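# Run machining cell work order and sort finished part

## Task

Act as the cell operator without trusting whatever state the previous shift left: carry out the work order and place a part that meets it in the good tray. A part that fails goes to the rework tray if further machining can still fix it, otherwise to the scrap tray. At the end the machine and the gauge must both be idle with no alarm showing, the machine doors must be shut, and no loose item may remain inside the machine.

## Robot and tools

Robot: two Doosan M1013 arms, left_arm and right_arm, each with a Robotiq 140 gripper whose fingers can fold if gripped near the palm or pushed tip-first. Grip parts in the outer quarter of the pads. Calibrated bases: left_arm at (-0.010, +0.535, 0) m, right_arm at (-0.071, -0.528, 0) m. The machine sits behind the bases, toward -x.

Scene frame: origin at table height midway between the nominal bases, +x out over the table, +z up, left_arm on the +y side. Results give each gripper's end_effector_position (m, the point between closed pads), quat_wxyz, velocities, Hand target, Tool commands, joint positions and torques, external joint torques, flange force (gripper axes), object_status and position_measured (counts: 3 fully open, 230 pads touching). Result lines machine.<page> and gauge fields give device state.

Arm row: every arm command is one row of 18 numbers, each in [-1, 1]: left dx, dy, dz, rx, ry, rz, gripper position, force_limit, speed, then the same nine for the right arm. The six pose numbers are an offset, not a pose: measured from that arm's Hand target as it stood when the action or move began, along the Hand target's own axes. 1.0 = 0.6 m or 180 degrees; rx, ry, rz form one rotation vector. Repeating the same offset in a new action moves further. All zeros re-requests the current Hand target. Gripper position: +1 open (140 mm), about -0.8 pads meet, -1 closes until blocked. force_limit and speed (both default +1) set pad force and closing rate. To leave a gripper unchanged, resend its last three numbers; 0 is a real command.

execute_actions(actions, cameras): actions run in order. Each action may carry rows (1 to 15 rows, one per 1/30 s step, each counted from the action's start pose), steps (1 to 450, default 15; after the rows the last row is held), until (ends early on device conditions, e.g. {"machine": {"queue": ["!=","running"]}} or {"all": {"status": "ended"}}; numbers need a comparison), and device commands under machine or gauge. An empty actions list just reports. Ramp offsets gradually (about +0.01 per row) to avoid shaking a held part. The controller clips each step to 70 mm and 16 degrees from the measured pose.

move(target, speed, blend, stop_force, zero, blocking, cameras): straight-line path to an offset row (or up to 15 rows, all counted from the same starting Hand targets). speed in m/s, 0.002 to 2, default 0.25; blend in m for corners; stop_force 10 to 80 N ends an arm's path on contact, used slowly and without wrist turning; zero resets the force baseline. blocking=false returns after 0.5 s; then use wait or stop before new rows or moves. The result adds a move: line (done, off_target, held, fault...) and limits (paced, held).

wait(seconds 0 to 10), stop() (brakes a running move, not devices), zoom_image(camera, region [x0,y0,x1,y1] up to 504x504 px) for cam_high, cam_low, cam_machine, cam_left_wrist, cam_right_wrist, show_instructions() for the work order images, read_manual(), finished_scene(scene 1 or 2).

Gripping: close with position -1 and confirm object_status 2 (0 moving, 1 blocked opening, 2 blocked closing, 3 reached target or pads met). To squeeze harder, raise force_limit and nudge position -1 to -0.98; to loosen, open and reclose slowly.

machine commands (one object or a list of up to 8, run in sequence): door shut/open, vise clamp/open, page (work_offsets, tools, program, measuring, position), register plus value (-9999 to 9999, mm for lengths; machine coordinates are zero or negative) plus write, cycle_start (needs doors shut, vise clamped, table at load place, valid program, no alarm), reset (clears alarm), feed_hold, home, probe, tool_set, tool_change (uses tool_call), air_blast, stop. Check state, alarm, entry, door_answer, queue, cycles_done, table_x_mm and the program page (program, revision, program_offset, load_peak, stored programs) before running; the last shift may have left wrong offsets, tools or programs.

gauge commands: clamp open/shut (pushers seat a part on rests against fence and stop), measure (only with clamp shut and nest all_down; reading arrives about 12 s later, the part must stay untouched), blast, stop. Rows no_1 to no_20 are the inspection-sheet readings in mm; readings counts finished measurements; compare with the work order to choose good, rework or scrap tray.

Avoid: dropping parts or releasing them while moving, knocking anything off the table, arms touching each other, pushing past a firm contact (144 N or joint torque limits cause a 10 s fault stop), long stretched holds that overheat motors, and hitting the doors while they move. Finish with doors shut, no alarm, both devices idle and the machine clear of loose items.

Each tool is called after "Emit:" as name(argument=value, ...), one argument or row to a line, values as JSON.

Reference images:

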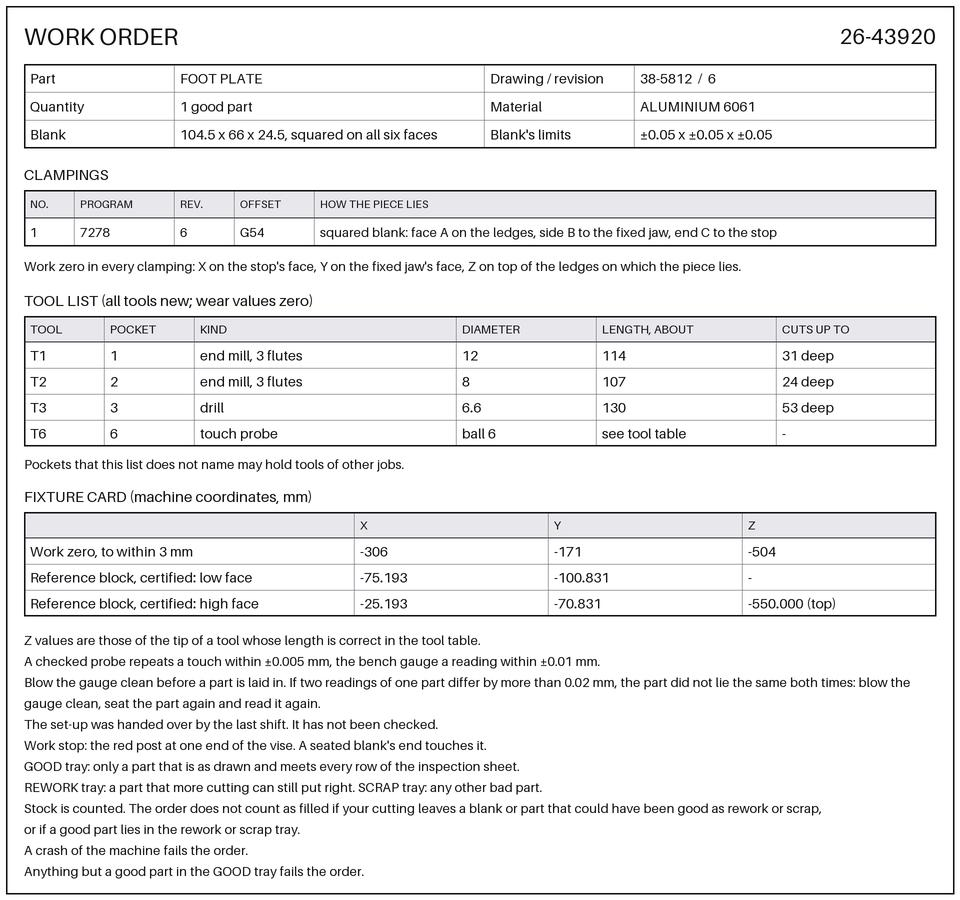

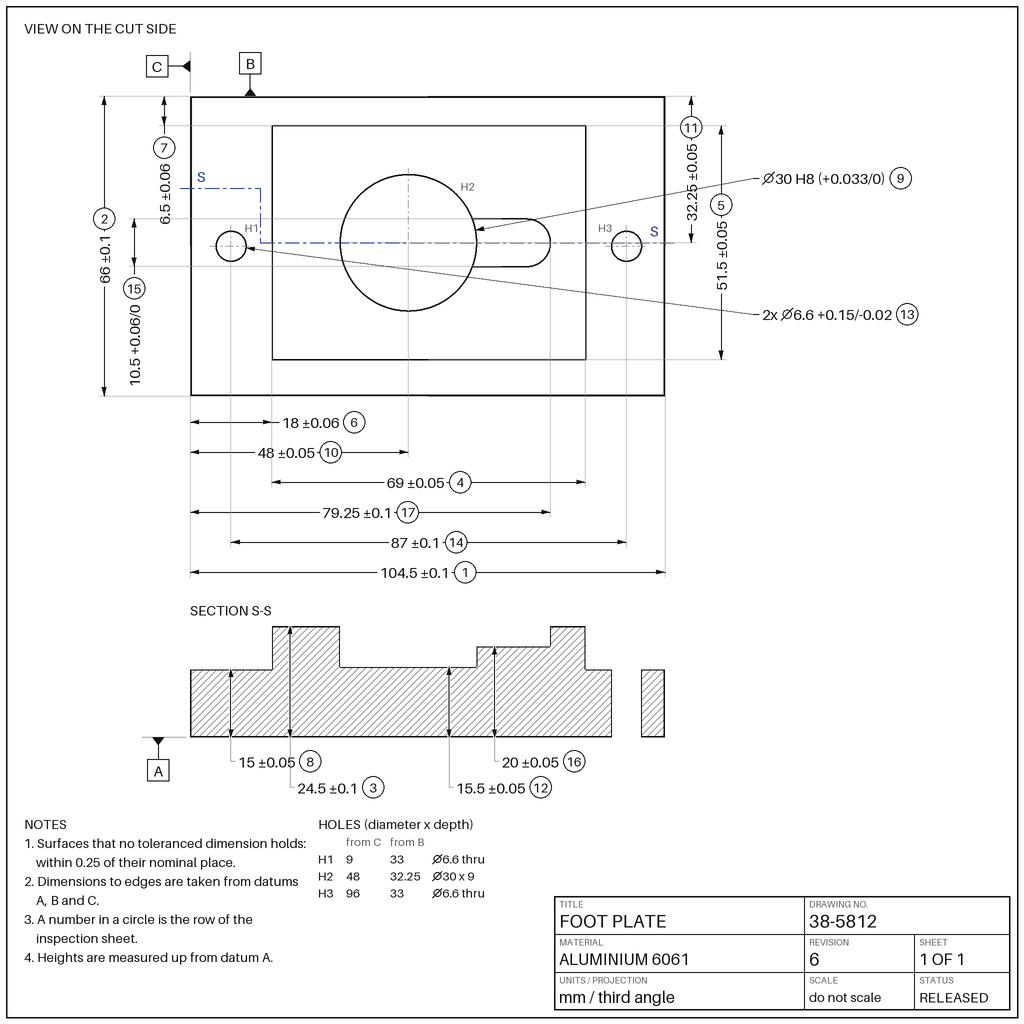

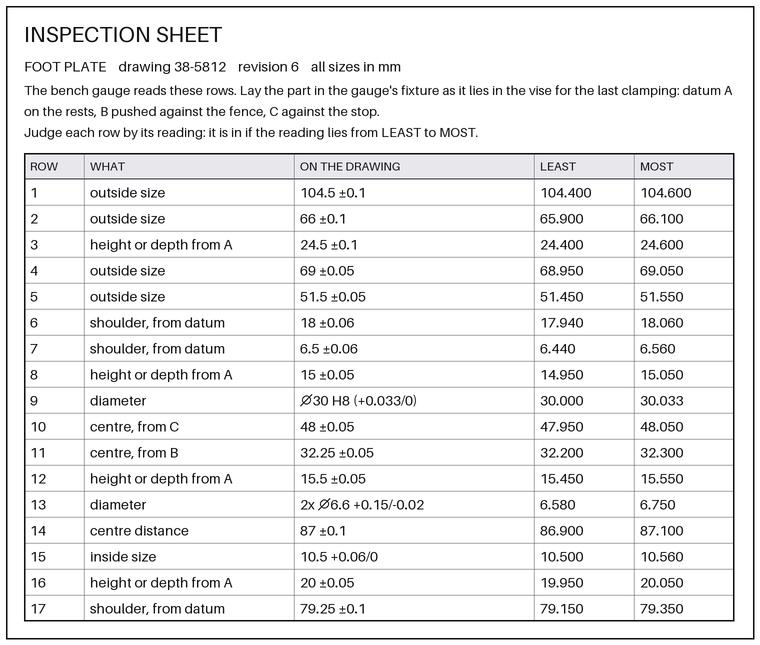

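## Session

Emit:
execute_actions(
  actions=[],
)

Scene clock: 0.00 s.
left_arm: end_effector_position=(+0.4257, +0.4900, +0.3691) position_measured=3 object_status=3 end_effector_quat_wxyz=(-0.033, +0.999, -0.029, +0.020) | right_arm: end_effector_position=(+0.3670, -0.5243, +0.3692) position_measured=3 object_status=3 end_effector_quat_wxyz=(+0.000, +0.026, +1.000, +0.000)
Joint positions: left_arm=[-0.195 -0.211 1.886 0.073 1.442 1.383] | right_arm=[-3.002 0.193 -1.87 0 -1.464 1.711]
Joint velocities: within noise
Joint torques (N m): no reading
External joint torques (N m): no reading
Flange force (N): no reading
Hand target: left_arm +0.4257, +0.4900, +0.3691; -0.033, +0.999, -0.029, +0.020 | right_arm +0.3670, -0.5243, +0.3692; +0.000, +0.026, +1.000, +0.000
Tool commands: left_gripper/position=+1.0 left_gripper/force_limit=+1.0 left_gripper/speed=+1.0 right_gripper/position=+1.0 right_gripper/force_limit=+1.0 right_gripper/speed=+1.0
machine.work_offsets: g54_x=-306.252 g54_y=-169.998 g54_z=-502.801 g55_x=+0.000 g55_y=+0.000 g55_z=+0.000 g56_x=+0.000 g56_y=+0.000 g56_z=+0.000
machine: state=idle door_state=shut vise_state=clamped cycle_status=done cycles_done=0 table_x_mm=0 spindle_rpm=0 page=work_offsets entry=no_entry entries=0 queue=idle queue_left=0
gauge: nest=all_up blocks=free clamp_state=open readings=0

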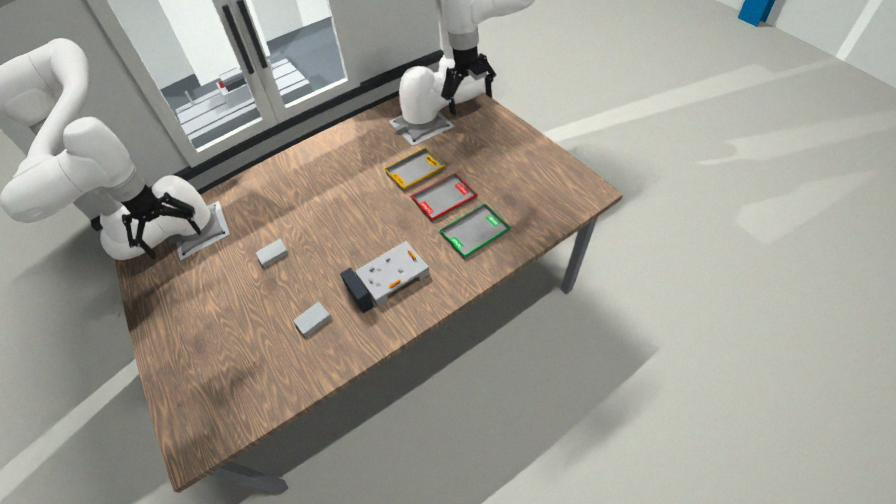

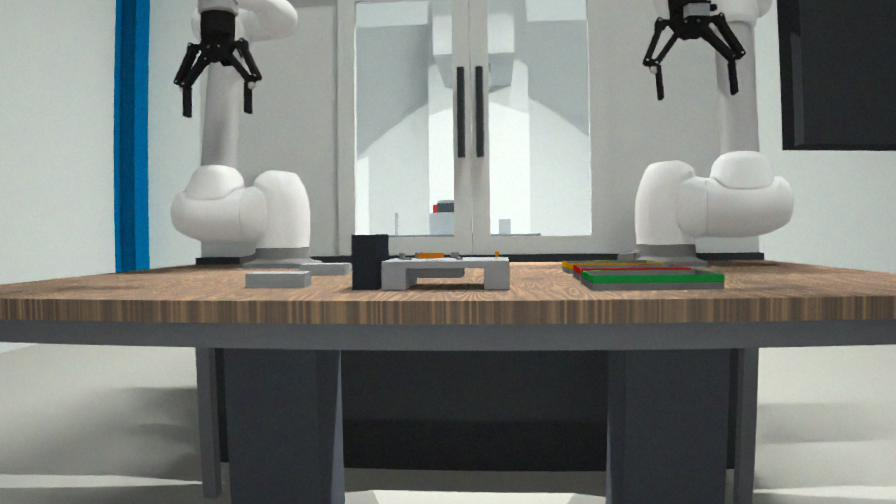

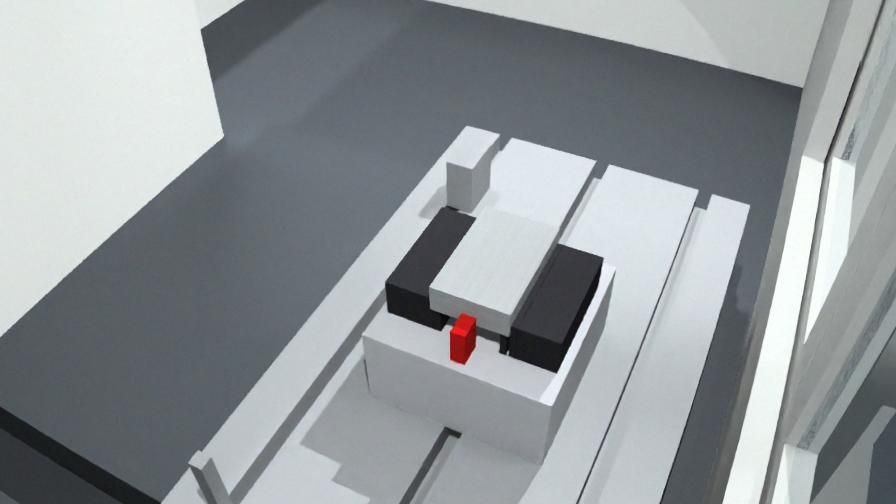

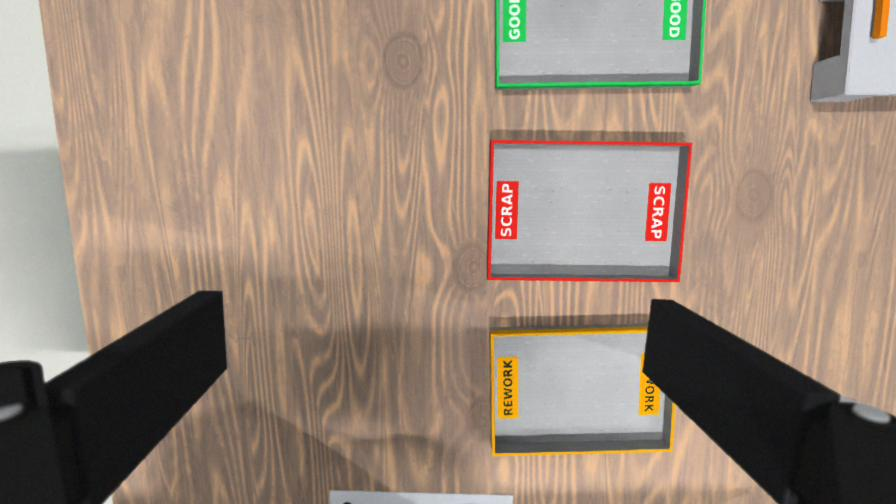

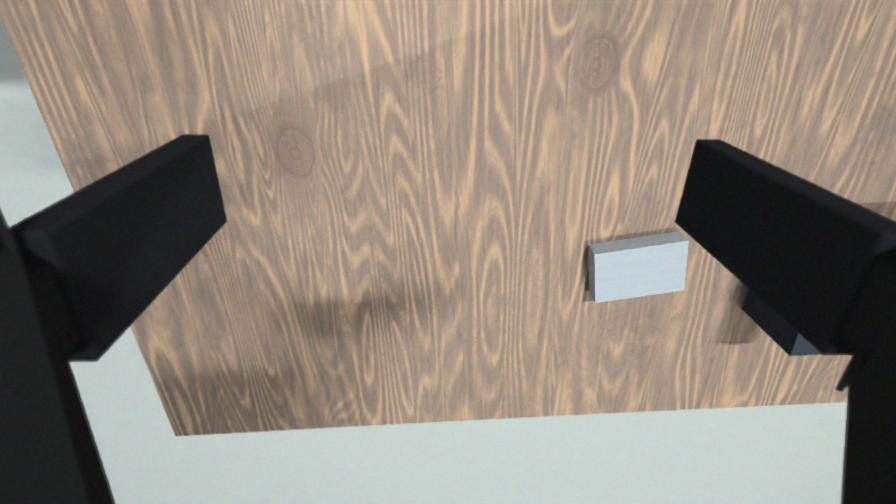

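Emit:
execute_actions(
  actions=[
    {"machine":{"page":"program"},"steps":5},
    {"machine":{"page":"tools"},"steps":5},
    {"machine":{"page":"measuring"},"steps":5},
    {"machine":{"page":"program"},"steps":3},
  ],
  cameras=["cam_machine","cam_high"],
)

Emit:
execute_actions(
  actions=[
    {"machine":{"page":"tools"},"steps":3},
  ],
  cameras=[],
)

Emit:
execute_actions(
  actions=[
    {"machine":[{"register":"tool_call","value":1,"write":true},{"tool_change":true},{"tool_set":true,"page":"measuring"}],"steps":450,"until":{"machine":{"queue":["!=","running"]}}},
  ],
  cameras=[],
)

Scene clock: 55.97 s.
left_arm: end_effector_position=(+0.4257, +0.4900, +0.3691) position_measured=3 object_status=3 end_effector_quat_wxyz=(-0.033, +0.999, -0.029, +0.020) | right_arm: end_effector_position=(+0.3670, -0.5243, +0.3692) position_measured=3 object_status=3 end_effector_quat_wxyz=(+0.000, +0.026, +1.000, +0.000)
Joint positions: left_arm=[-0.195 -0.211 1.886 0.073 1.442 1.383] | right_arm=[-3.002 0.193 -1.87 0 -1.464 1.711]
Joint velocities: within noise
Joint torques (N m): left_arm=[0.92 -21.48 -44.02 4.38 -0.26 0.09] | right_arm=[-0.44 23.26 42.09 -4.21 0.25 0.06]
External joint torques (N m): left_arm=[-1.04 1.28 1.29 0.19 0.12 -0.1] | right_arm=[0.46 -1.26 0.28 -0.15 -0.3 -0.06]
External joint torques at the end of the 1st action: left_arm=[-0.78 0.68 1.37 0.16 0.08 -0.14] | right_arm=[0.39 -1.47 0.27 -0.14 -0.25 -0.09]
External joint torques at the end of the 2nd action: left_arm=[-0.65 1.3 1.33 0.16 0.06 -0.15] | right_arm=[0.67 -1.61 0.3 -0.13 -0.31 -0.06]
External joint torques at the end of the 3rd action: left_arm=[-0.84 1.1 1.36 0.13 0.15 -0.13] | right_arm=[0.42 -1.14 0.27 -0.16 -0.27 -0.08]
Flange force (N): left_arm=[-0.1 2.8 2.0] | right_arm=[-2.3 1.0 -0.8]
Flange force at the end of the 1st action (N): left_arm=[-1.1 2.2 2.1] | right_arm=[-2.6 0.8 -0.6]
Flange force at the end of the 2nd action (N): left_arm=[0.0 2.1 2.2] | right_arm=[-2.8 1.6 -0.8]
Flange force at the end of the 3rd action (N): left_arm=[-0.5 2.4 2.0] | right_arm=[-2.1 0.9 -0.7]
Hand target: left_arm +0.4257, +0.4900, +0.3691; -0.033, +0.999, -0.029, +0.020 | right_arm +0.3670, -0.5243, +0.3692; +0.000, +0.026, +1.000, +0.000
Tool commands: left_gripper/position=+1.0 left_gripper/force_limit=+1.0 left_gripper/speed=+1.0 right_gripper/position=+1.0 right_gripper/force_limit=+1.0 right_gripper/speed=+1.0
machine.program: program=+7278 tool_call=+1 tool_in_spindle=+0 program_revision=+6 program_offset=+54 load_peak=+0 stored1_number=+7278 stored1_revision=+6 stored2_number=+7673 stored2_revision=+4 stored3_number=+8825 stored3_revision=+5 stored4_number=+0 stored4_revision=+0 cycles=+0
machine: state=idle door_state=shut vise_state=clamped cycle_status=done cycles_done=0 table_x_mm=0 spindle_rpm=0 page=program entry=no_entry entries=0 queue=done queue_left=0
gauge: nest=all_up blocks=free clamp_state=open readings=0
Images, in order (width x height): cam_high 896x504, cam_machine 896x504.

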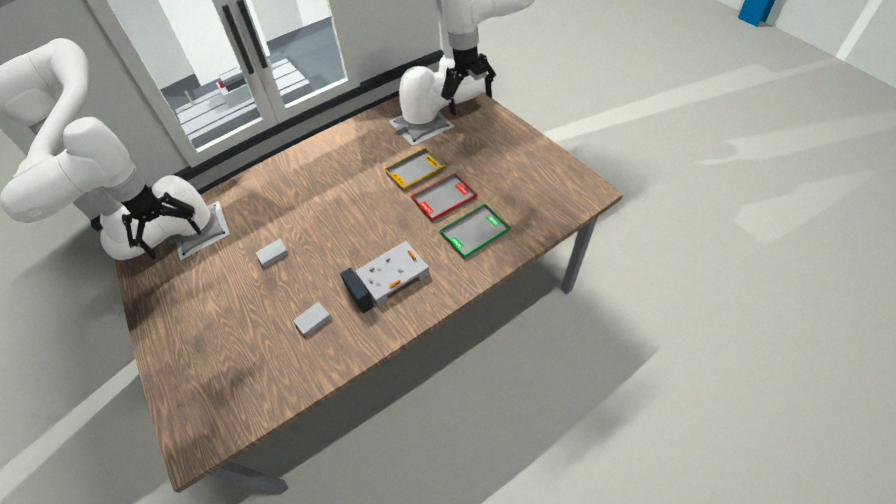

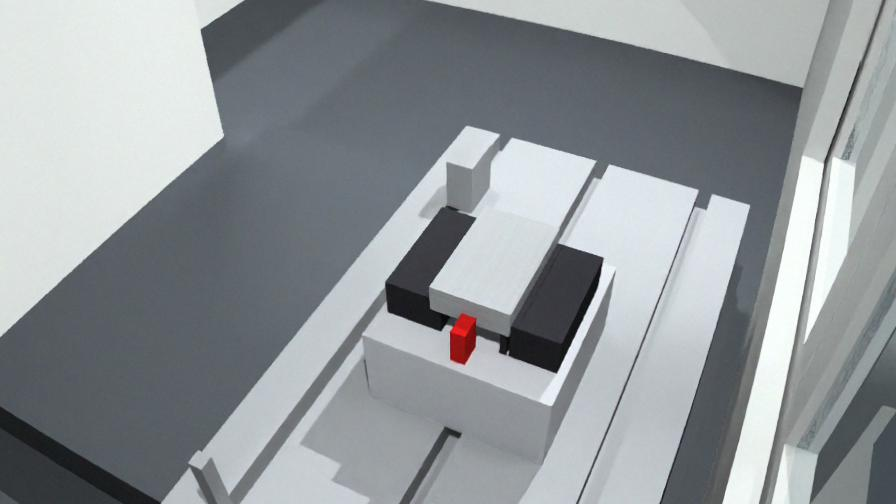

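Scene clock: 56.27 s.
left_arm: end_effector_position=(+0.4257, +0.4900, +0.3691) position_measured=3 object_status=3 end_effector_quat_wxyz=(-0.033, +0.999, -0.029, +0.020) | right_arm: end_effector_position=(+0.3670, -0.5243, +0.3692) position_measured=3 object_status=3 end_effector_quat_wxyz=(+0.000, +0.026, +1.000, +0.000)
Joint positions: left_arm=[-0.195 -0.211 1.886 0.073 1.442 1.383] | right_arm=[-3.002 0.193 -1.87 0 -1.464 1.711]
Joint velocities: within noise
Joint torques (N m): left_arm=[0.85 -21.35 -44.11 4.38 -0.28 0.09] | right_arm=[-0.38 23.13 42.07 -4.18 0.24 0.05]
External joint torques (N m): left_arm=[-0.97 0.94 1.23 0.21 0.14 -0.09] | right_arm=[0.4 -1.27 0.09 -0.14 -0.29 -0.05]
Flange force (N): left_arm=[-0.6 2.6 1.8] | right_arm=[-2.0 0.9 -0.4]
Hand target: left_arm +0.4257, +0.4900, +0.3691; -0.033, +0.999, -0.029, +0.020 | right_arm +0.3670, -0.5243, +0.3692; +0.000, +0.026, +1.000, +0.000
Tool commands: left_gripper/position=+1.0 left_gripper/force_limit=+1.0 left_gripper/speed=+1.0 right_gripper/position=+1.0 right_gripper/force_limit=+1.0 right_gripper/speed=+1.0
machine.tools: t1_length=+114.113 t1_length_wear=+0.000 t1_diameter=+11.996 t1_diameter_wear=+0.000 t1_pocket=+1.000 t2_length=+106.944 t2_length_wear=+0.000 t2_diameter=+7.997 t2_diameter_wear=+0.000 t2_pocket=+2.000 t3_length=+130.459 t3_length_wear=+0.000 t3_diameter=+6.601 t3_diameter_wear=+0.000 t3_pocket=+3.000 t4_length=+123.009 t4_length_wear=+0.000 t4_diameter=+3.995 t4_diameter_wear=+0.000 t4_pocket=+4.000 t5_length=+139.975 t5_length_wear=+0.000 t5_diameter=+5.997 t5_diameter_wear=+0.000 t5_pocket=+5.000 t6_length=+167.870 t6_length_wear=+0.000 t6_diameter=+6.000 t6_diameter_wear=+0.000 t6_pocket=+6.000
machine: state=idle door_state=shut vise_state=clamped cycle_status=done cycles_done=0 table_x_mm=0 spindle_rpm=0 page=tools entry=no_entry entries=0 queue=done queue_left=0
gauge: nest=all_up blocks=free clamp_state=open readings=0
No camera images: "cameras" was empty.

Scene clock: 71.47 s.
left_arm: end_effector_position=(+0.4257, +0.4900, +0.3691) position_measured=3 object_status=3 end_effector_quat_wxyz=(-0.033, +0.999, -0.029, +0.020) | right_arm: end_effector_position=(+0.3670, -0.5243, +0.3692) position_measured=3 object_status=3 end_effector_quat_wxyz=(+0.000, +0.026, +1.000, +0.000)
Joint positions: left_arm=[-0.195 -0.211 1.886 0.073 1.442 1.383] | right_arm=[-3.002 0.193 -1.87 0 -1.464 1.711]
Joint velocities: within noise
Joint torques (N m): left_arm=[0.24 -21.41 -44.02 4.4 -0.23 0.1] | right_arm=[-0.35 23.4 41.99 -4.18 0.22 0.05]
External joint torques (N m): left_arm=[-0.38 1.2 1.31 0.17 0.1 -0.1] | right_arm=[0.33 -1.35 0.37 -0.18 -0.26 -0.05]
Flange force (N): left_arm=[0.0 1.3 2.2] | right_arm=[-2.6 0.8 -0.9]
Hand target: left_arm +0.4257, +0.4900, +0.3691; -0.033, +0.999, -0.029, +0.020 | right_arm +0.3670, -0.5243, +0.3692; +0.000, +0.026, +1.000, +0.000
Tool commands: left_gripper/position=+1.0 left_gripper/force_limit=+1.0 left_gripper/speed=+1.0 right_gripper/position=+1.0 right_gripper/force_limit=+1.0 right_gripper/speed=+1.0
machine.measuring: probe_x=+0.000 probe_y=+0.000 probe_z=+0.000 probe_move_x=+0.000 probe_move_y=+0.000 probe_move_z=+0.000 probe_radius=+2.990 probe_off_x=+0.000 probe_off_y=+0.000 setter_z=-520.000 probe_touched=+0 probe_found_x=+0.000 probe_found_y=+0.000 probe_found_z=+0.000 set_length=+0.000 set_diameter=+0.000
machine: state=busy door_state=shut vise_state=clamped cycle_status=moving cycles_done=0 table_x_mm=325 spindle_rpm=0 page=measuring entries=3 queue=running queue_left=0
gauge: nest=all_up blocks=free clamp_state=open readings=0
No camera images: "cameras" was empty.

Emit:
execute_actions(
  actions=[
    {"steps":450,"until":{"machine":{"queue":["!=","running"]}}},
    {"machine":[{"register":"tool_call","value":2,"write":true},{"tool_change":true},{"tool_set":true,"page":"measuring"}],"steps":5},
  ],
  cameras=[],
)

Emit:
execute_actions(
  actions=[
    {"steps":450,"until":{"machine":{"queue":["!=","running"]}}},
    {"steps":450,"until":{"machine":{"queue":["!=","running"]}}},
  ],
  cameras=[],
)

Emit:
execute_actions(
  actions=[
    {"machine":[{"register":"tool_call","value":3,"write":true},{"tool_change":true},{"tool_set":true,"page":"measuring"}],"steps":450,"until":{"machine":{"queue":["!=","running"]}}},
    {"steps":450,"until":{"machine":{"queue":["!=","running"]}}},
  ],
  cameras=[],
)

Emit:
execute_actions(
  actions=[
    {"machine":[{"register":"tool_call","value":6,"write":true},{"tool_change":true},{"tool_set":true,"page":"measuring"}],"steps":450,"until":{"machine":{"queue":["!=","running"]}}},
    {"steps":450,"until":{"machine":{"queue":["!=","running"]}}},
  ],
  cameras=[],
)

Scene clock: 88.10 s.
left_arm: end_effector_position=(+0.4257, +0.4900, +0.3691) position_measured=3 object_status=3 end_effector_quat_wxyz=(-0.033, +0.999, -0.029, +0.020) | right_arm: end_effector_position=(+0.3670, -0.5243, +0.3692) position_measured=3 object_status=3 end_effector_quat_wxyz=(+0.000, +0.026, +1.000, +0.000)
Joint positions: left_arm=[-0.195 -0.211 1.886 0.073 1.442 1.383] | right_arm=[-3.002 0.193 -1.87 0 -1.464 1.711]
Joint velocities: within noise
Joint torques (N m): left_arm=[0.8 -21.29 -44.17 4.37 -0.16 0.1] | right_arm=[-0.55 23.27 42.04 -4.18 0.23 0.07]
External joint torques (N m): left_arm=[-1.01 1.44 1.47 0.19 0.03 -0.11] | right_arm=[0.61 -1.27 0.29 -0.18 -0.28 -0.07]
External joint torques at the end of the 1st action: left_arm=[-0.93 0.86 1.27 0.13 0.13 -0.13] | right_arm=[0.61 -1.74 0.13 -0.13 -0.28 -0.09]
Flange force (N): left_arm=[0.0 2.8 2.5] | right_arm=[-2.2 1.4 -0.8]
Flange force at the end of the 1st action (N): left_arm=[-0.8 2.6 1.8] | right_arm=[-2.8 1.4 -0.4]
Hand target: left_arm +0.4257, +0.4900, +0.3691; -0.033, +0.999, -0.029, +0.020 | right_arm +0.3670, -0.5243, +0.3692; +0.000, +0.026, +1.000, +0.000
Tool commands: left_gripper/position=+1.0 left_gripper/force_limit=+1.0 left_gripper/speed=+1.0 right_gripper/position=+1.0 right_gripper/force_limit=+1.0 right_gripper/speed=+1.0
machine.measuring: probe_x=+0.000 probe_y=+0.000 probe_z=+0.000 probe_move_x=+0.000 probe_move_y=+0.000 probe_move_z=+0.000 probe_radius=+2.990 probe_off_x=+0.000 probe_off_y=+0.000 setter_z=-520.000 probe_touched=+0 probe_found_x=+0.000 probe_found_y=+0.000 probe_found_z=+0.000 set_length=+114.116 set_diameter=+11.998
machine: state=busy door_state=shut vise_state=clamped cycle_status=done cycles_done=0 table_x_mm=0 spindle_rpm=0 page=measuring entries=5 queue=running queue_left=1
gauge: nest=all_up blocks=free clamp_state=open readings=0
No camera images: "cameras" was empty.

Scene clock: 113.33 s.
left_arm: end_effector_position=(+0.4257, +0.4900, +0.3691) position_measured=3 object_status=3 end_effector_quat_wxyz=(-0.033, +0.999, -0.029, +0.020) | right_arm: end_effector_position=(+0.3670, -0.5243, +0.3692) position_measured=3 object_status=3 end_effector_quat_wxyz=(+0.000, +0.026, +1.000, +0.000)
Joint positions: left_arm=[-0.195 -0.211 1.886 0.073 1.442 1.383] | right_arm=[-3.002 0.193 -1.87 0 -1.464 1.711]
Joint velocities: within noise
Joint torques (N m): left_arm=[0.96 -21.38 -44.18 4.41 -0.19 0.14] | right_arm=[-0.47 23.31 42.02 -4.21 0.23 0.07]
External joint torques (N m): left_arm=[-1.08 1.11 1.48 0.16 0.05 -0.14] | right_arm=[0.46 -1.4 0.17 -0.12 -0.28 -0.07]
External joint torques at the end of the 1st action: left_arm=[-0.68 1.59 1.69 0.17 0.02 -0.16] | right_arm=[0.38 -1.53 0.31 -0.14 -0.3 -0.07]
Flange force (N): left_arm=[-0.7 3.0 2.4] | right_arm=[-2.4 1.0 -0.5]
Flange force at the end of the 1st action (N): left_arm=[0.0 2.2 3.0] | right_arm=[-2.8 0.9 -0.8]
Hand target: left_arm +0.4257, +0.4900, +0.3691; -0.033, +0.999, -0.029, +0.020 | right_arm +0.3670, -0.5243, +0.3692; +0.000, +0.026, +1.000, +0.000
Tool commands: left_gripper/position=+1.0 left_gripper/force_limit=+1.0 left_gripper/speed=+1.0 right_gripper/position=+1.0 right_gripper/force_limit=+1.0 right_gripper/speed=+1.0
machine.measuring: probe_x=+0.000 probe_y=+0.000 probe_z=+0.000 probe_move_x=+0.000 probe_move_y=+0.000 probe_move_z=+0.000 probe_radius=+2.990 probe_off_x=+0.000 probe_off_y=+0.000 setter_z=-520.000 probe_touched=+0 probe_found_x=+0.000 probe_found_y=+0.000 probe_found_z=+0.000 set_length=+106.944 set_diameter=+8.002
machine: state=idle door_state=shut vise_state=clamped cycle_status=done cycles_done=0 table_x_mm=0 spindle_rpm=0 page=measuring entries=6 queue=done queue_left=0
gauge: nest=all_up blocks=free clamp_state=open readings=0
No camera images: "cameras" was empty.

Scene clock: 138.40 s.
left_arm: end_effector_position=(+0.4257, +0.4900, +0.3691) position_measured=3 object_status=3 end_effector_quat_wxyz=(-0.033, +0.999, -0.029, +0.020) | right_arm: end_effector_position=(+0.3670, -0.5243, +0.3692) position_measured=3 object_status=3 end_effector_quat_wxyz=(+0.000, +0.026, +1.000, +0.000)
Joint positions: left_arm=[-0.195 -0.211 1.886 0.073 1.442 1.383] | right_arm=[-3.002 0.193 -1.87 0 -1.464 1.711]
Joint velocities: within noise
Joint torques (N m): left_arm=[0.98 -21.3 -44.11 4.41 -0.26 0.09] | right_arm=[-0.38 23.44 42 -4.2 0.22 0.06]
External joint torques (N m): left_arm=[-1.11 1.27 1.59 0.13 0.14 -0.09] | right_arm=[0.36 -1.45 0.25 -0.15 -0.27 -0.06]
External joint torques at the end of the 1st action: left_arm=[-1.05 0.91 1.37 0.19 0.08 -0.1] | right_arm=[0.34 -1.35 0.3 -0.14 -0.28 -0.07]
Flange force (N): left_arm=[-0.6 3.0 2.4] | right_arm=[-2.6 0.8 -0.7]
Flange force at the end of the 1st action (N): left_arm=[-0.8 2.8 2.1] | right_arm=[-2.5 0.8 -0.8]
Hand target: left_arm +0.4257, +0.4900, +0.3691; -0.033, +0.999, -0.029, +0.020 | right_arm +0.3670, -0.5243, +0.3692; +0.000, +0.026, +1.000, +0.000
Tool commands: left_gripper/position=+1.0 left_gripper/force_limit=+1.0 left_gripper/speed=+1.0 right_gripper/position=+1.0 right_gripper/force_limit=+1.0 right_gripper/speed=+1.0
machine.measuring: probe_x=+0.000 probe_y=+0.000 probe_z=+0.000 probe_move_x=+0.000 probe_move_y=+0.000 probe_move_z=+0.000 probe_radius=+2.990 probe_off_x=+0.000 probe_off_y=+0.000 setter_z=-520.000 probe_touched=+0 probe_found_x=+0.000 probe_found_y=+0.000 probe_found_z=+0.000 set_length=+130.462 set_diameter=+6.599
machine: state=idle door_state=shut vise_state=clamped cycle_status=done cycles_done=0 table_x_mm=0 spindle_rpm=0 page=measuring entries=9 queue=done queue_left=0
gauge: nest=all_up blocks=free clamp_state=open readings=0
No camera images: "cameras" was empty.

Scene clock: 162.47 s.
left_arm: end_effector_position=(+0.4257, +0.4900, +0.3691) position_measured=3 object_status=3 end_effector_quat_wxyz=(-0.033, +0.999, -0.029, +0.020) | right_arm: end_effector_position=(+0.3670, -0.5243, +0.3692) position_measured=3 object_status=3 end_effector_quat_wxyz=(+0.000, +0.026, +1.000, +0.000)
Joint positions: left_arm=[-0.195 -0.211 1.886 0.073 1.442 1.383] | right_arm=[-3.002 0.193 -1.87 0 -1.464 1.711]
Joint velocities: within noise
Joint torques (N m): left_arm=[0.49 -21.42 -44.19 4.41 -0.26 0.13] | right_arm=[-0.49 23.25 42.09 -4.21 0.21 0.07]
External joint torques (N m): left_arm=[-0.72 1.58 1.65 0.13 0.13 -0.13] | right_arm=[0.54 -1.44 0.14 -0.14 -0.25 -0.07]
External joint torques at the end of the 1st action: left_arm=[-0.93 1.1 1.36 0.16 0.15 -0.12] | right_arm=[0.5 -1.53 0.15 -0.11 -0.31 -0.06]
Flange force (N): left_arm=[0.0 2.2 2.7] | right_arm=[-2.4 1.2 -0.4]
Flange force at the end of the 1st action (N): left_arm=[-0.5 2.6 2.0] | right_arm=[-2.5 1.1 -0.5]
Hand target: left_arm +0.4257, +0.4900, +0.3691; -0.033, +0.999, -0.029, +0.020 | right_arm +0.3670, -0.5243, +0.3692; +0.000, +0.026, +1.000, +0.000
Tool commands: left_gripper/position=+1.0 left_gripper/force_limit=+1.0 left_gripper/speed=+1.0 right_gripper/position=+1.0 right_gripper/force_limit=+1.0 right_gripper/speed=+1.0
machine.measuring: probe_x=+0.000 probe_y=+0.000 probe_z=+0.000 probe_move_x=+0.000 probe_move_y=+0.000 probe_move_z=+0.000 probe_radius=+2.990 probe_off_x=+0.000 probe_off_y=+0.000 setter_z=-520.000 probe_touched=+0 probe_found_x=+0.000 probe_found_y=+0.000 probe_found_z=+0.000 set_length=+167.873 set_diameter=+6.003
machine: state=idle door_state=shut vise_state=clamped cycle_status=done cycles_done=0 table_x_mm=0 spindle_rpm=0 page=measuring entries=12 queue=done queue_left=0
gauge: nest=all_up blocks=free clamp_state=open readings=0
No camera images: "cameras" was empty.

Emit:
execute_actions(
  actions=[
    {"machine":[{"register":"probe_x","value":-50,"write":true},{"register":"probe_y","value":-86,"write":true},{"register":"probe_z","value":-540,"write":true},{"register":"probe_move_z","value":-15,"write":true},{"probe":true,"page":"measuring"}],"steps":450,"until":{"machine":{"queue":["!=","running"]}}},
  ],
  cameras=[],
)

Emit:
execute_actions(
  actions=[
    {"machine":[{"register":"probe_x","value":-90,"write":true},{"register":"probe_z","value":-558,"write":true},{"register":"probe_move_z","value":0,"write":true},{"register":"probe_move_x","value":20,"write":true},{"probe":true,"page":"measuring"}],"steps":450,"until":{"machine":{"queue":["!=","running"]}}},
  ],
  cameras=[],
)

Emit:
execute_actions(
  actions=[
    {"machine":[{"register":"probe_x","value":-12,"write":true},{"register":"probe_move_x","value":-20,"write":true},{"probe":true,"page":"measuring"}],"steps":450,"until":{"machine":{"queue":["!=","running"]}}},
  ],
  cameras=[],
)

Emit:
execute_actions(
  actions=[
    {"machine":[{"register":"probe_x","value":-50,"write":true},{"register":"probe_y","value":-115,"write":true},{"register":"probe_move_x","value":0,"write":true},{"register":"probe_move_y","value":20,"write":true},{"probe":true,"page":"measuring"}],"steps":450,"until":{"machine":{"queue":["!=","running"]}}},
  ],
  cameras=[],
)

Emit:
execute_actions(
  actions=[
    {"machine":[{"register":"probe_y","value":-57,"write":true},{"register":"probe_move_y","value":-20,"write":true},{"probe":true,"page":"measuring"}],"steps":450,"until":{"machine":{"queue":["!=","running"]}}},
  ],
  cameras=[],
)

Scene clock: 192.30 s.
left_arm: end_effector_position=(+0.4257, +0.4900, +0.3691) position_measured=3 object_status=3 end_effector_quat_wxyz=(-0.033, +0.999, -0.029, +0.020) | right_arm: end_effector_position=(+0.3670, -0.5243, +0.3692) position_measured=3 object_status=3 end_effector_quat_wxyz=(+0.000, +0.026, +1.000, +0.000)
Joint positions: left_arm=[-0.195 -0.211 1.886 0.073 1.442 1.383] | right_arm=[-3.002 0.193 -1.87 0 -1.464 1.711]
Joint velocities: within noise
Joint torques (N m): left_arm=[1.02 -21.42 -44.07 4.38 -0.18 0.1] | right_arm=[-0.34 23.36 42.04 -4.17 0.26 0.05]
External joint torques (N m): left_arm=[-1.09 0.82 1.24 0.2 0.06 -0.1] | right_arm=[0.42 -1.33 0.41 -0.2 -0.31 -0.05]
Flange force (N): left_arm=[-0.8 2.9 1.9] | right_arm=[-2.6 1.0 -1.0]
Hand target: left_arm +0.4257, +0.4900, +0.3691; -0.033, +0.999, -0.029, +0.020 | right_arm +0.3670, -0.5243, +0.3692; +0.000, +0.026, +1.000, +0.000
Tool commands: left_gripper/position=+1.0 left_gripper/force_limit=+1.0 left_gripper/speed=+1.0 right_gripper/position=+1.0 right_gripper/force_limit=+1.0 right_gripper/speed=+1.0
machine.measuring: probe_x=-50.000 probe_y=-86.000 probe_z=-540.000 probe_move_x=+0.000 probe_move_y=+0.000 probe_move_z=-15.000 probe_radius=+2.990 probe_off_x=+0.000 probe_off_y=+0.000 setter_z=-520.000 probe_touched=+1 probe_found_x=-50.000 probe_found_y=-86.000 probe_found_z=-550.000 set_length=+167.873 set_diameter=+6.003
machine: state=idle door_state=shut vise_state=clamped cycle_status=done cycles_done=0 table_x_mm=0 spindle_rpm=0 page=measuring entries=17 queue=done queue_left=0
gauge: nest=all_up blocks=free clamp_state=open readings=0
No camera images: "cameras" was empty.

Scene clock: 201.47 s.
left_arm: end_effector_position=(+0.4257, +0.4900, +0.3691) position_measured=3 object_status=3 end_effector_quat_wxyz=(-0.033, +0.999, -0.029, +0.020) | right_arm: end_effector_position=(+0.3670, -0.5243, +0.3692) position_measured=3 object_status=3 end_effector_quat_wxyz=(+0.000, +0.026, +1.000, +0.000)
Joint positions: left_arm=[-0.195 -0.211 1.886 0.073 1.442 1.383] | right_arm=[-3.002 0.193 -1.87 0 -1.464 1.711]
Joint velocities: within noise
Joint torques (N m): left_arm=[0.77 -21.39 -44.06 4.37 -0.27 0.14] | right_arm=[-0.28 23.34 41.99 -4.2 0.21 0.05]
External joint torques (N m): left_arm=[-0.88 1.07 1.29 0.2 0.14 -0.15] | right_arm=[0.29 -1.43 0.26 -0.15 -0.26 -0.05]
Flange force (N): left_arm=[-0.4 2.5 1.9] | right_arm=[-2.6 0.7 -0.6]
Hand target: left_arm +0.4257, +0.4900, +0.3691; -0.033, +0.999, -0.029, +0.020 | right_arm +0.3670, -0.5243, +0.3692; +0.000, +0.026, +1.000, +0.000
Tool commands: left_gripper/position=+1.0 left_gripper/force_limit=+1.0 left_gripper/speed=+1.0 right_gripper/position=+1.0 right_gripper/force_limit=+1.0 right_gripper/speed=+1.0
machine.measuring: probe_x=-90.000 probe_y=-86.000 probe_z=-558.000 probe_move_x=+20.000 probe_move_y=+0.000 probe_move_z=+0.000 probe_radius=+2.990 probe_off_x=+0.000 probe_off_y=+0.000 setter_z=-520.000 probe_touched=+1 probe_found_x=-75.192 probe_found_y=-86.000 probe_found_z=-558.000 set_length=+167.873 set_diameter=+6.003
machine: state=idle door_state=shut vise_state=clamped cycle_status=done cycles_done=0 table_x_mm=0 spindle_rpm=0 page=measuring entries=22 queue=done queue_left=0
gauge: nest=all_up blocks=free clamp_state=open readings=0
No camera images: "cameras" was empty.

Scene clock: 210.33 s.
left_arm: end_effector_position=(+0.4257, +0.4900, +0.3691) position_measured=3 object_status=3 end_effector_quat_wxyz=(-0.033, +0.999, -0.029, +0.020) | right_arm: end_effector_position=(+0.3670, -0.5243, +0.3692) position_measured=3 object_status=3 end_effector_quat_wxyz=(+0.000, +0.026, +1.000, +0.000)
Joint positions: left_arm=[-0.195 -0.211 1.886 0.073 1.442 1.383] | right_arm=[-3.002 0.193 -1.87 0 -1.464 1.711]
Joint velocities: within noise
Joint torques (N m): left_arm=[0.91 -21.57 -43.98 4.36 -0.24 0.11] | right_arm=[-0.2 23.39 42.07 -4.22 0.25 0.07]
External joint torques (N m): left_arm=[-1.02 1.11 1.27 0.2 0.11 -0.12] | right_arm=[0.13 -1.43 0.2 -0.13 -0.3 -0.07]
Flange force (N): left_arm=[-0.4 2.8 1.9] | right_arm=[-2.6 0.3 -0.6]
Hand target: left_arm +0.4257, +0.4900, +0.3691; -0.033, +0.999, -0.029, +0.020 | right_arm +0.3670, -0.5243, +0.3692; +0.000, +0.026, +1.000, +0.000
Tool commands: left_gripper/position=+1.0 left_gripper/force_limit=+1.0 left_gripper/speed=+1.0 right_gripper/position=+1.0 right_gripper/force_limit=+1.0 right_gripper/speed=+1.0
machine.measuring: probe_x=-12.000 probe_y=-86.000 probe_z=-558.000 probe_move_x=-20.000 probe_move_y=+0.000 probe_move_z=+0.000 probe_radius=+2.990 probe_off_x=+0.000 probe_off_y=+0.000 setter_z=-520.000 probe_touched=+1 probe_found_x=-25.192 probe_found_y=-86.000 probe_found_z=-558.000 set_length=+167.873 set_diameter=+6.003
machine: state=idle door_state=shut vise_state=clamped cycle_status=done cycles_done=0 table_x_mm=0 spindle_rpm=0 page=measuring entries=25 queue=done queue_left=0
gauge: nest=all_up blocks=free clamp_state=open readings=0
No camera images: "cameras" was empty.

Scene clock: 219.67 s.
left_arm: end_effector_position=(+0.4257, +0.4900, +0.3691) position_measured=3 object_status=3 end_effector_quat_wxyz=(-0.033, +0.999, -0.029, +0.020) | right_arm: end_effector_position=(+0.3670, -0.5243, +0.3692) position_measured=3 object_status=3 end_effector_quat_wxyz=(+0.000, +0.026, +1.000, +0.000)
Joint positions: left_arm=[-0.195 -0.211 1.886 0.073 1.442 1.383] | right_arm=[-3.002 0.193 -1.87 0 -1.464 1.711]
Joint velocities: within noise
Joint torques (N m): left_arm=[0.48 -21.31 -44.09 4.34 -0.21 0.07] | right_arm=[-0.38 23.47 42 -4.22 0.24 0.1]
External joint torques (N m): left_arm=[-0.63 1.24 1.43 0.22 0.07 -0.08] | right_arm=[0.29 -1.41 0.35 -0.16 -0.29 -0.1]
Flange force (N): left_arm=[-0.2 1.8 2.4] | right_arm=[-2.7 0.6 -0.8]
Hand target: left_arm +0.4257, +0.4900, +0.3691; -0.033, +0.999, -0.029, +0.020 | right_arm +0.3670, -0.5243, +0.3692; +0.000, +0.026, +1.000, +0.000
Tool commands: left_gripper/position=+1.0 left_gripper/force_limit=+1.0 left_gripper/speed=+1.0 right_gripper/position=+1.0 right_gripper/force_limit=+1.0 right_gripper/speed=+1.0
machine.measuring: probe_x=-50.000 probe_y=-115.000 probe_z=-558.000 probe_move_x=+0.000 probe_move_y=+20.000 probe_move_z=+0.000 probe_radius=+2.990 probe_off_x=+0.000 probe_off_y=+0.000 setter_z=-520.000 probe_touched=+1 probe_found_x=-50.000 probe_found_y=-100.831 probe_found_z=-558.000 set_length=+167.873 set_diameter=+6.003
machine: state=idle door_state=shut vise_state=clamped cycle_status=done cycles_done=0 table_x_mm=0 spindle_rpm=0 page=measuring entries=30 queue=done queue_left=0
gauge: nest=all_up blocks=free clamp_state=open readings=0
No camera images: "cameras" was empty.

Scene clock: 228.40 s.
left_arm: end_effector_position=(+0.4257, +0.4900, +0.3691) position_measured=3 object_status=3 end_effector_quat_wxyz=(-0.033, +0.999, -0.029, +0.020) | right_arm: end_effector_position=(+0.3670, -0.5243, +0.3692) position_measured=3 object_status=3 end_effector_quat_wxyz=(+0.000, +0.026, +1.000, +0.000)
Joint positions: left_arm=[-0.195 -0.211 1.886 0.073 1.442 1.383] | right_arm=[-3.002 0.193 -1.87 0 -1.464 1.711]
Joint velocities: within noise
Joint torques (N m): left_arm=[0.92 -21.74 -44.3 4.4 -0.21 0.11] | right_arm=[-0.55 23.28 42.07 -4.21 0.27 0.09]
External joint torques (N m): left_arm=[-1.05 1.49 1.61 0.17 0.08 -0.11] | right_arm=[0.53 -1.3 0.21 -0.13 -0.31 -0.09]
Flange force (N): left_arm=[-0.2 2.9 2.6] | right_arm=[-2.2 1.1 -0.7]
Hand target: left_arm +0.4257, +0.4900, +0.3691; -0.033, +0.999, -0.029, +0.020 | right_arm +0.3670, -0.5243, +0.3692; +0.000, +0.026, +1.000, +0.000
Tool commands: left_gripper/position=+1.0 left_gripper/force_limit=+1.0 left_gripper/speed=+1.0 right_gripper/position=+1.0 right_gripper/force_limit=+1.0 right_gripper/speed=+1.0
machine.measuring: probe_x=-50.000 probe_y=-57.000 probe_z=-558.000 probe_move_x=+0.000 probe_move_y=-20.000 probe_move_z=+0.000 probe_radius=+2.990 probe_off_x=+0.000 probe_off_y=+0.000 setter_z=-520.000 probe_touched=+1 probe_found_x=-50.000 probe_found_y=-70.833 probe_found_z=-558.000 set_length=+167.873 set_diameter=+6.003
machine: state=idle door_state=shut vise_state=clamped cycle_status=done cycles_done=0 table_x_mm=0 spindle_rpm=0 page=measuring entries=33 queue=done queue_left=0
gauge: nest=all_up blocks=free clamp_state=open readings=0
No camera images: "cameras" was empty.

Emit:
execute_actions(
  actions=[
    {"machine":[{"door":"open"},{"vise":"open"}],"gauge":{"blast":true},"steps":3},
  ],
  cameras=[],
)

Emit:
move(
  target=[-0.181,0.402,-0.168,-0.0263,0.0065,0.4813,0.3,0.0,-0.5,0,0,0,0,0,0,1,1,1],
  speed=0.25,
  cameras=["cam_machine"],
)

Scene clock: 255.80 s.
left_arm: end_effector_position=(+0.4257, +0.4900, +0.3691) position_measured=3 object_status=3 end_effector_quat_wxyz=(-0.033, +0.999, -0.029, +0.020) | right_arm: end_effector_position=(+0.3670, -0.5243, +0.3692) position_measured=3 object_status=3 end_effector_quat_wxyz=(+0.000, +0.026, +1.000, +0.000)
Joint positions: left_arm=[-0.195 -0.211 1.886 0.073 1.442 1.383] | right_arm=[-3.002 0.193 -1.87 0 -1.464 1.711]
Joint velocities: within noise
Joint torques (N m): left_arm=[0.68 -21.44 -43.95 4.39 -0.24 0.06] | right_arm=[-0.29 23.27 42.07 -4.18 0.23 0.06]
External joint torques (N m): left_arm=[-0.84 1.68 1.41 0.16 0.1 -0.07] | right_arm=[0.36 -1.38 0.17 -0.15 -0.28 -0.06]
Flange force (N): left_arm=[0.5 2.4 2.3] | right_arm=[-2.4 0.8 -0.6]
Hand target: left_arm +0.4257, +0.4900, +0.3691; -0.033, +0.999, -0.029, +0.020 | right_arm +0.3670, -0.5243, +0.3692; +0.000, +0.026, +1.000, +0.000
Tool commands: left_gripper/position=+1.0 left_gripper/force_limit=+1.0 left_gripper/speed=+1.0 right_gripper/position=+1.0 right_gripper/force_limit=+1.0 right_gripper/speed=+1.0
machine.measuring: probe_x=-50.000 probe_y=-57.000 probe_z=-558.000 probe_move_x=+0.000 probe_move_y=-20.000 probe_move_z=+0.000 probe_radius=+2.990 probe_off_x=+0.000 probe_off_y=+0.000 setter_z=-520.000 probe_touched=+1 probe_found_x=-50.000 probe_found_y=-70.833 probe_found_z=-558.000 set_length=+167.873 set_diameter=+6.003
machine: state=idle door_state=between vise_state=clamped cycle_status=done cycles_done=0 table_x_mm=0 spindle_rpm=0 page=measuring entries=33 queue=running queue_left=1
gauge: nest=all_up blocks=free clamp_state=open state=busy message=taken readings=0
No camera images: "cameras" was empty.

Scene clock: 259.20 s.
left_arm: end_effector_position=(+0.2996, +0.2496, +0.4494) position_measured=91 object_status=3 end_effector_quat_wxyz=(+0.000, +0.707, -0.707, +0.000) | right_arm: end_effector_position=(+0.3670, -0.5243, +0.3692) position_measured=3 object_status=3 end_effector_quat_wxyz=(+0.000, +0.026, +1.000, +0.000)
Joint positions: left_arm=[-0.784 -0.225 1.751 -0.001 1.616 2.316] | right_arm=[-3.002 0.193 -1.87 0 -1.464 1.711]
Joint velocities: within noise
Joint torques (N m): left_arm=[0.88 -20.11 -44.16 4.16 -0.14 0.12] | right_arm=[-0.53 23.43 42.03 -4.18 0.24 0.08]
External joint torques (N m): left_arm=[-0.92 1.22 1.38 0.19 0.09 -0.12] | right_arm=[0.52 -1.38 0.31 -0.17 -0.28 -0.08]
Flange force (N): left_arm=[1.9 1.6 2.3] | right_arm=[-2.5 1.2 -0.8]
Hand target: left_arm +0.2996, +0.2496, +0.4494; +0.000, +0.707, -0.707, +0.000 | right_arm +0.3670, -0.5243, +0.3692; +0.000, +0.026, +1.000, +0.000
Off the commanded pose: left_arm 0.000 m, 0 deg | right_arm 0.000 m, 0 deg.
machine.measuring: probe_x=-50.000 probe_y=-57.000 probe_z=-558.000 probe_move_x=+0.000 probe_move_y=-20.000 probe_move_z=+0.000 probe_radius=+2.990 probe_off_x=+0.000 probe_off_y=+0.000 setter_z=-520.000 probe_touched=+1 probe_found_x=-50.000 probe_found_y=-70.833 probe_found_z=-558.000 set_length=+167.873 set_diameter=+6.003
machine: state=idle door_state=open vise_state=open cycle_status=done cycles_done=0 table_x_mm=0 spindle_rpm=0 page=measuring entries=33 queue=done queue_left=0
gauge: nest=all_up blocks=free clamp_state=open message=taken readings=0
move: done
Images, in order (width x height): cam_machine 896x504.

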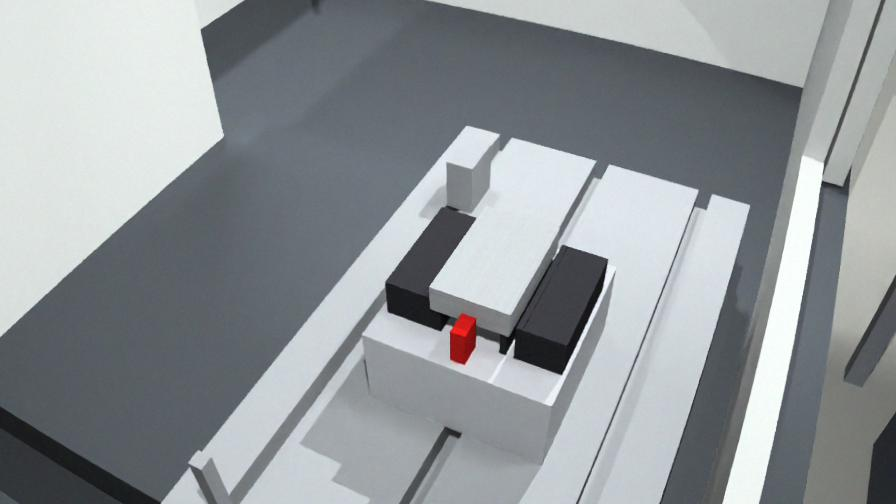

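Emit:
move(
  target=[
    [0.316,0.3827,0,0,0,0,0.3,0,-0.5,0,0,0,0,0,0,1,1,1],
    [0.2827,0.8327,0,0,0,0,0.3,0,-0.5,0,0,0,0,0,0,1,1,1],
  ],
  speed=0.25,
  blend=0.05,
  cameras=[],
)

Emit:
move(
  target=[
    [0.1833,0.4167,0.05,0,0,0,0.3,0,-0.5,0,0,0,0,0,0,1,1,1],
    [0.2667,0.5833,0.25,0,0,0,0.3,0,-0.5,0,0,0,0,0,0,1,1,1],
    [0.2667,0.925,0.2783,0,0,0,0.3,0,-0.5,0,0,0,0,0,0,1,1,1],
  ],
  speed=0.22,
  blend=0.04,
  cameras=["cam_machine","cam_left_wrist"],
)

Scene clock: 277.20 s.
left_arm: end_effector_position=(-0.2000, +0.0799, +0.4498) position_measured=91 object_status=3 end_effector_quat_wxyz=(+0.000, +0.707, -0.707, +0.000) | right_arm: end_effector_position=(+0.3670, -0.5243, +0.3692) position_measured=3 object_status=3 end_effector_quat_wxyz=(+0.000, +0.026, +1.000, +0.000)
Joint positions: left_arm=[-1.993 -0.109 1.655 0 1.594 1.106] | right_arm=[-3.002 0.193 -1.87 0 -1.464 1.711]
Joint velocities: within noise
Joint torques (N m): left_arm=[1.26 -32.67 -44.09 4.22 -0.17 0.09] | right_arm=[-0.49 23.34 42.04 -4.19 0.24 0.07]
External joint torques (N m): left_arm=[-1.17 1.21 1.28 0.19 0.11 -0.09] | right_arm=[0.6 -1.38 0.36 -0.17 -0.27 -0.07]
Flange force (N): left_arm=[-1.0 2.3 2.1] | right_arm=[-2.5 1.4 -0.8]
Hand target: left_arm -0.2000, +0.0799, +0.4498; +0.000, +0.707, -0.707, +0.000 | right_arm +0.3670, -0.5243, +0.3692; +0.000, +0.026, +1.000, +0.000
Off the commanded pose: left_arm 0.000 m, 0 deg | right_arm 0.000 m, 0 deg.
machine.measuring: probe_x=-50.000 probe_y=-57.000 probe_z=-558.000 probe_move_x=+0.000 probe_move_y=-20.000 probe_move_z=+0.000 probe_radius=+2.990 probe_off_x=+0.000 probe_off_y=+0.000 setter_z=-520.000 probe_touched=+1 probe_found_x=-50.000 probe_found_y=-70.833 probe_found_z=-558.000 set_length=+167.873 set_diameter=+6.003
machine: state=idle door_state=open vise_state=open cycle_status=done cycles_done=0 table_x_mm=0 spindle_rpm=0 page=measuring entries=33 queue=done queue_left=0
gauge: nest=all_up blocks=free clamp_state=open message=taken readings=0
move: done
No camera images: "cameras" was empty.

Scene clock: 280.57 s.
left_arm: end_effector_position=(-0.7551, -0.0802, +0.2833) position_measured=91 object_status=3 end_effector_quat_wxyz=(+0.000, +0.707, -0.707, +0.000) | right_arm: end_effector_position=(+0.3670, -0.5243, +0.3692) position_measured=3 object_status=3 end_effector_quat_wxyz=(+0.000, +0.026, +1.000, +0.000)
Joint positions: left_arm=[-2.445 0.714 0.865 0 1.561 0.655] | right_arm=[-3.002 0.193 -1.87 0 -1.464 1.711]
Joint velocities: within noise
Joint torques (N m): left_arm=[0.03 -114.52 -44.22 4.2 -0.06 0.11] | right_arm=[-0.44 23.39 42.04 -4.23 0.28 0.05]
External joint torques (N m): left_arm=[0.43 2.59 1.45 0.24 0.02 -0.11] | right_arm=[0.39 -1.33 0.3 -0.13 -0.32 -0.05]
Flange force (N): left_arm=[0.4 -0.1 2.6] | right_arm=[-2.4 0.9 -0.8]
Hand target: left_arm -0.7551, -0.0802, +0.2832; +0.000, +0.707, -0.707, +0.000 | right_arm +0.3670, -0.5243, +0.3692; +0.000, +0.026, +1.000, +0.000
Off the commanded pose: left_arm 0.000 m, 0 deg | right_arm 0.000 m, 0 deg.
machine.measuring: probe_x=-50.000 probe_y=-57.000 probe_z=-558.000 probe_move_x=+0.000 probe_move_y=-20.000 probe_move_z=+0.000 probe_radius=+2.990 probe_off_x=+0.000 probe_off_y=+0.000 setter_z=-520.000 probe_touched=+1 probe_found_x=-50.000 probe_found_y=-70.833 probe_found_z=-558.000 set_length=+167.873 set_diameter=+6.003
machine: state=idle door_state=open vise_state=open cycle_status=done cycles_done=0 table_x_mm=0 spindle_rpm=0 page=measuring entries=33 queue=done queue_left=0
gauge: nest=all_up blocks=free clamp_state=open message=taken readings=0
move: done
camera_calibration:
cam_left_wrist: T_world_to_cam=[[-0.998281, -0.0352164, 0.0468559, -0.768451], [-0.0253945, 0.980322, 0.195763, 0.0279059], [-0.0528279, 0.194237, -0.979531, 0.393019], [0, 0, 0, 1]] pos_world=[-0.745659, -0.130758, 0.415518]
Images, in order (width x height): cam_machine 896x504, cam_left_wrist 896x504.

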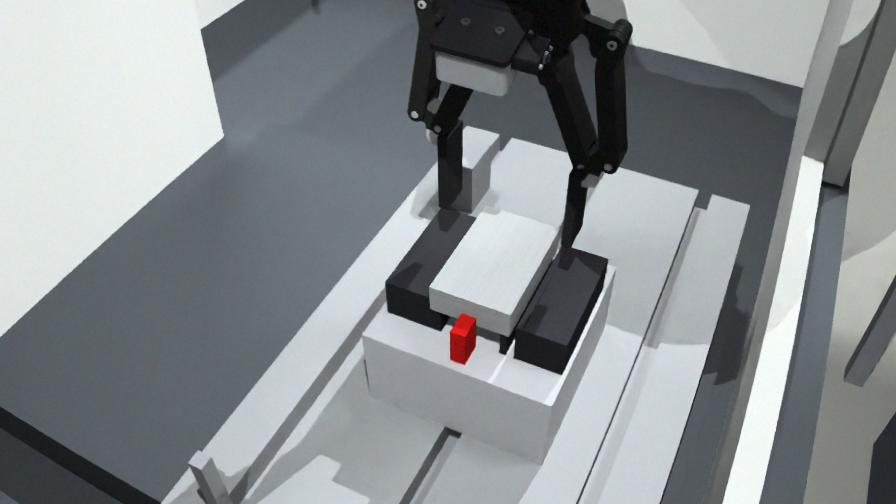

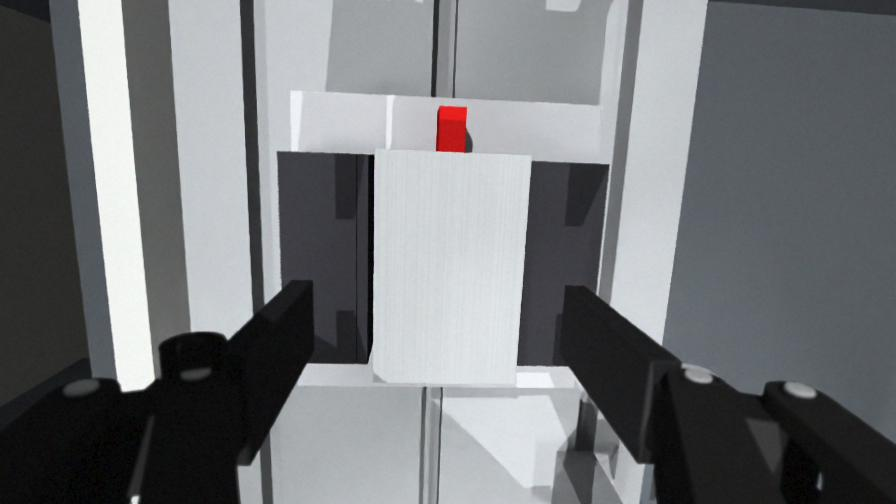

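Emit:
zoom_image(
  camera="cam_left_wrist",
  region=[260, 80, 630, 400],
)

Scaled by 1.362 from the camera's 896x504 image, which has a finer 1280x720 frame.

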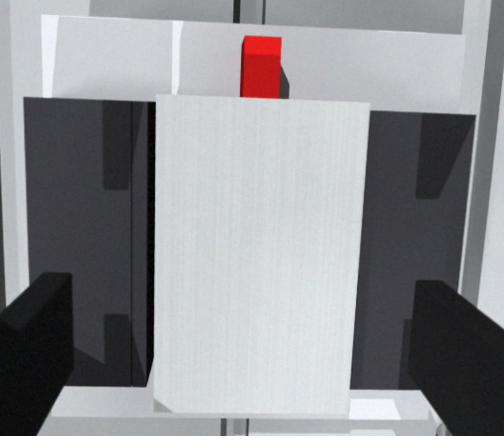

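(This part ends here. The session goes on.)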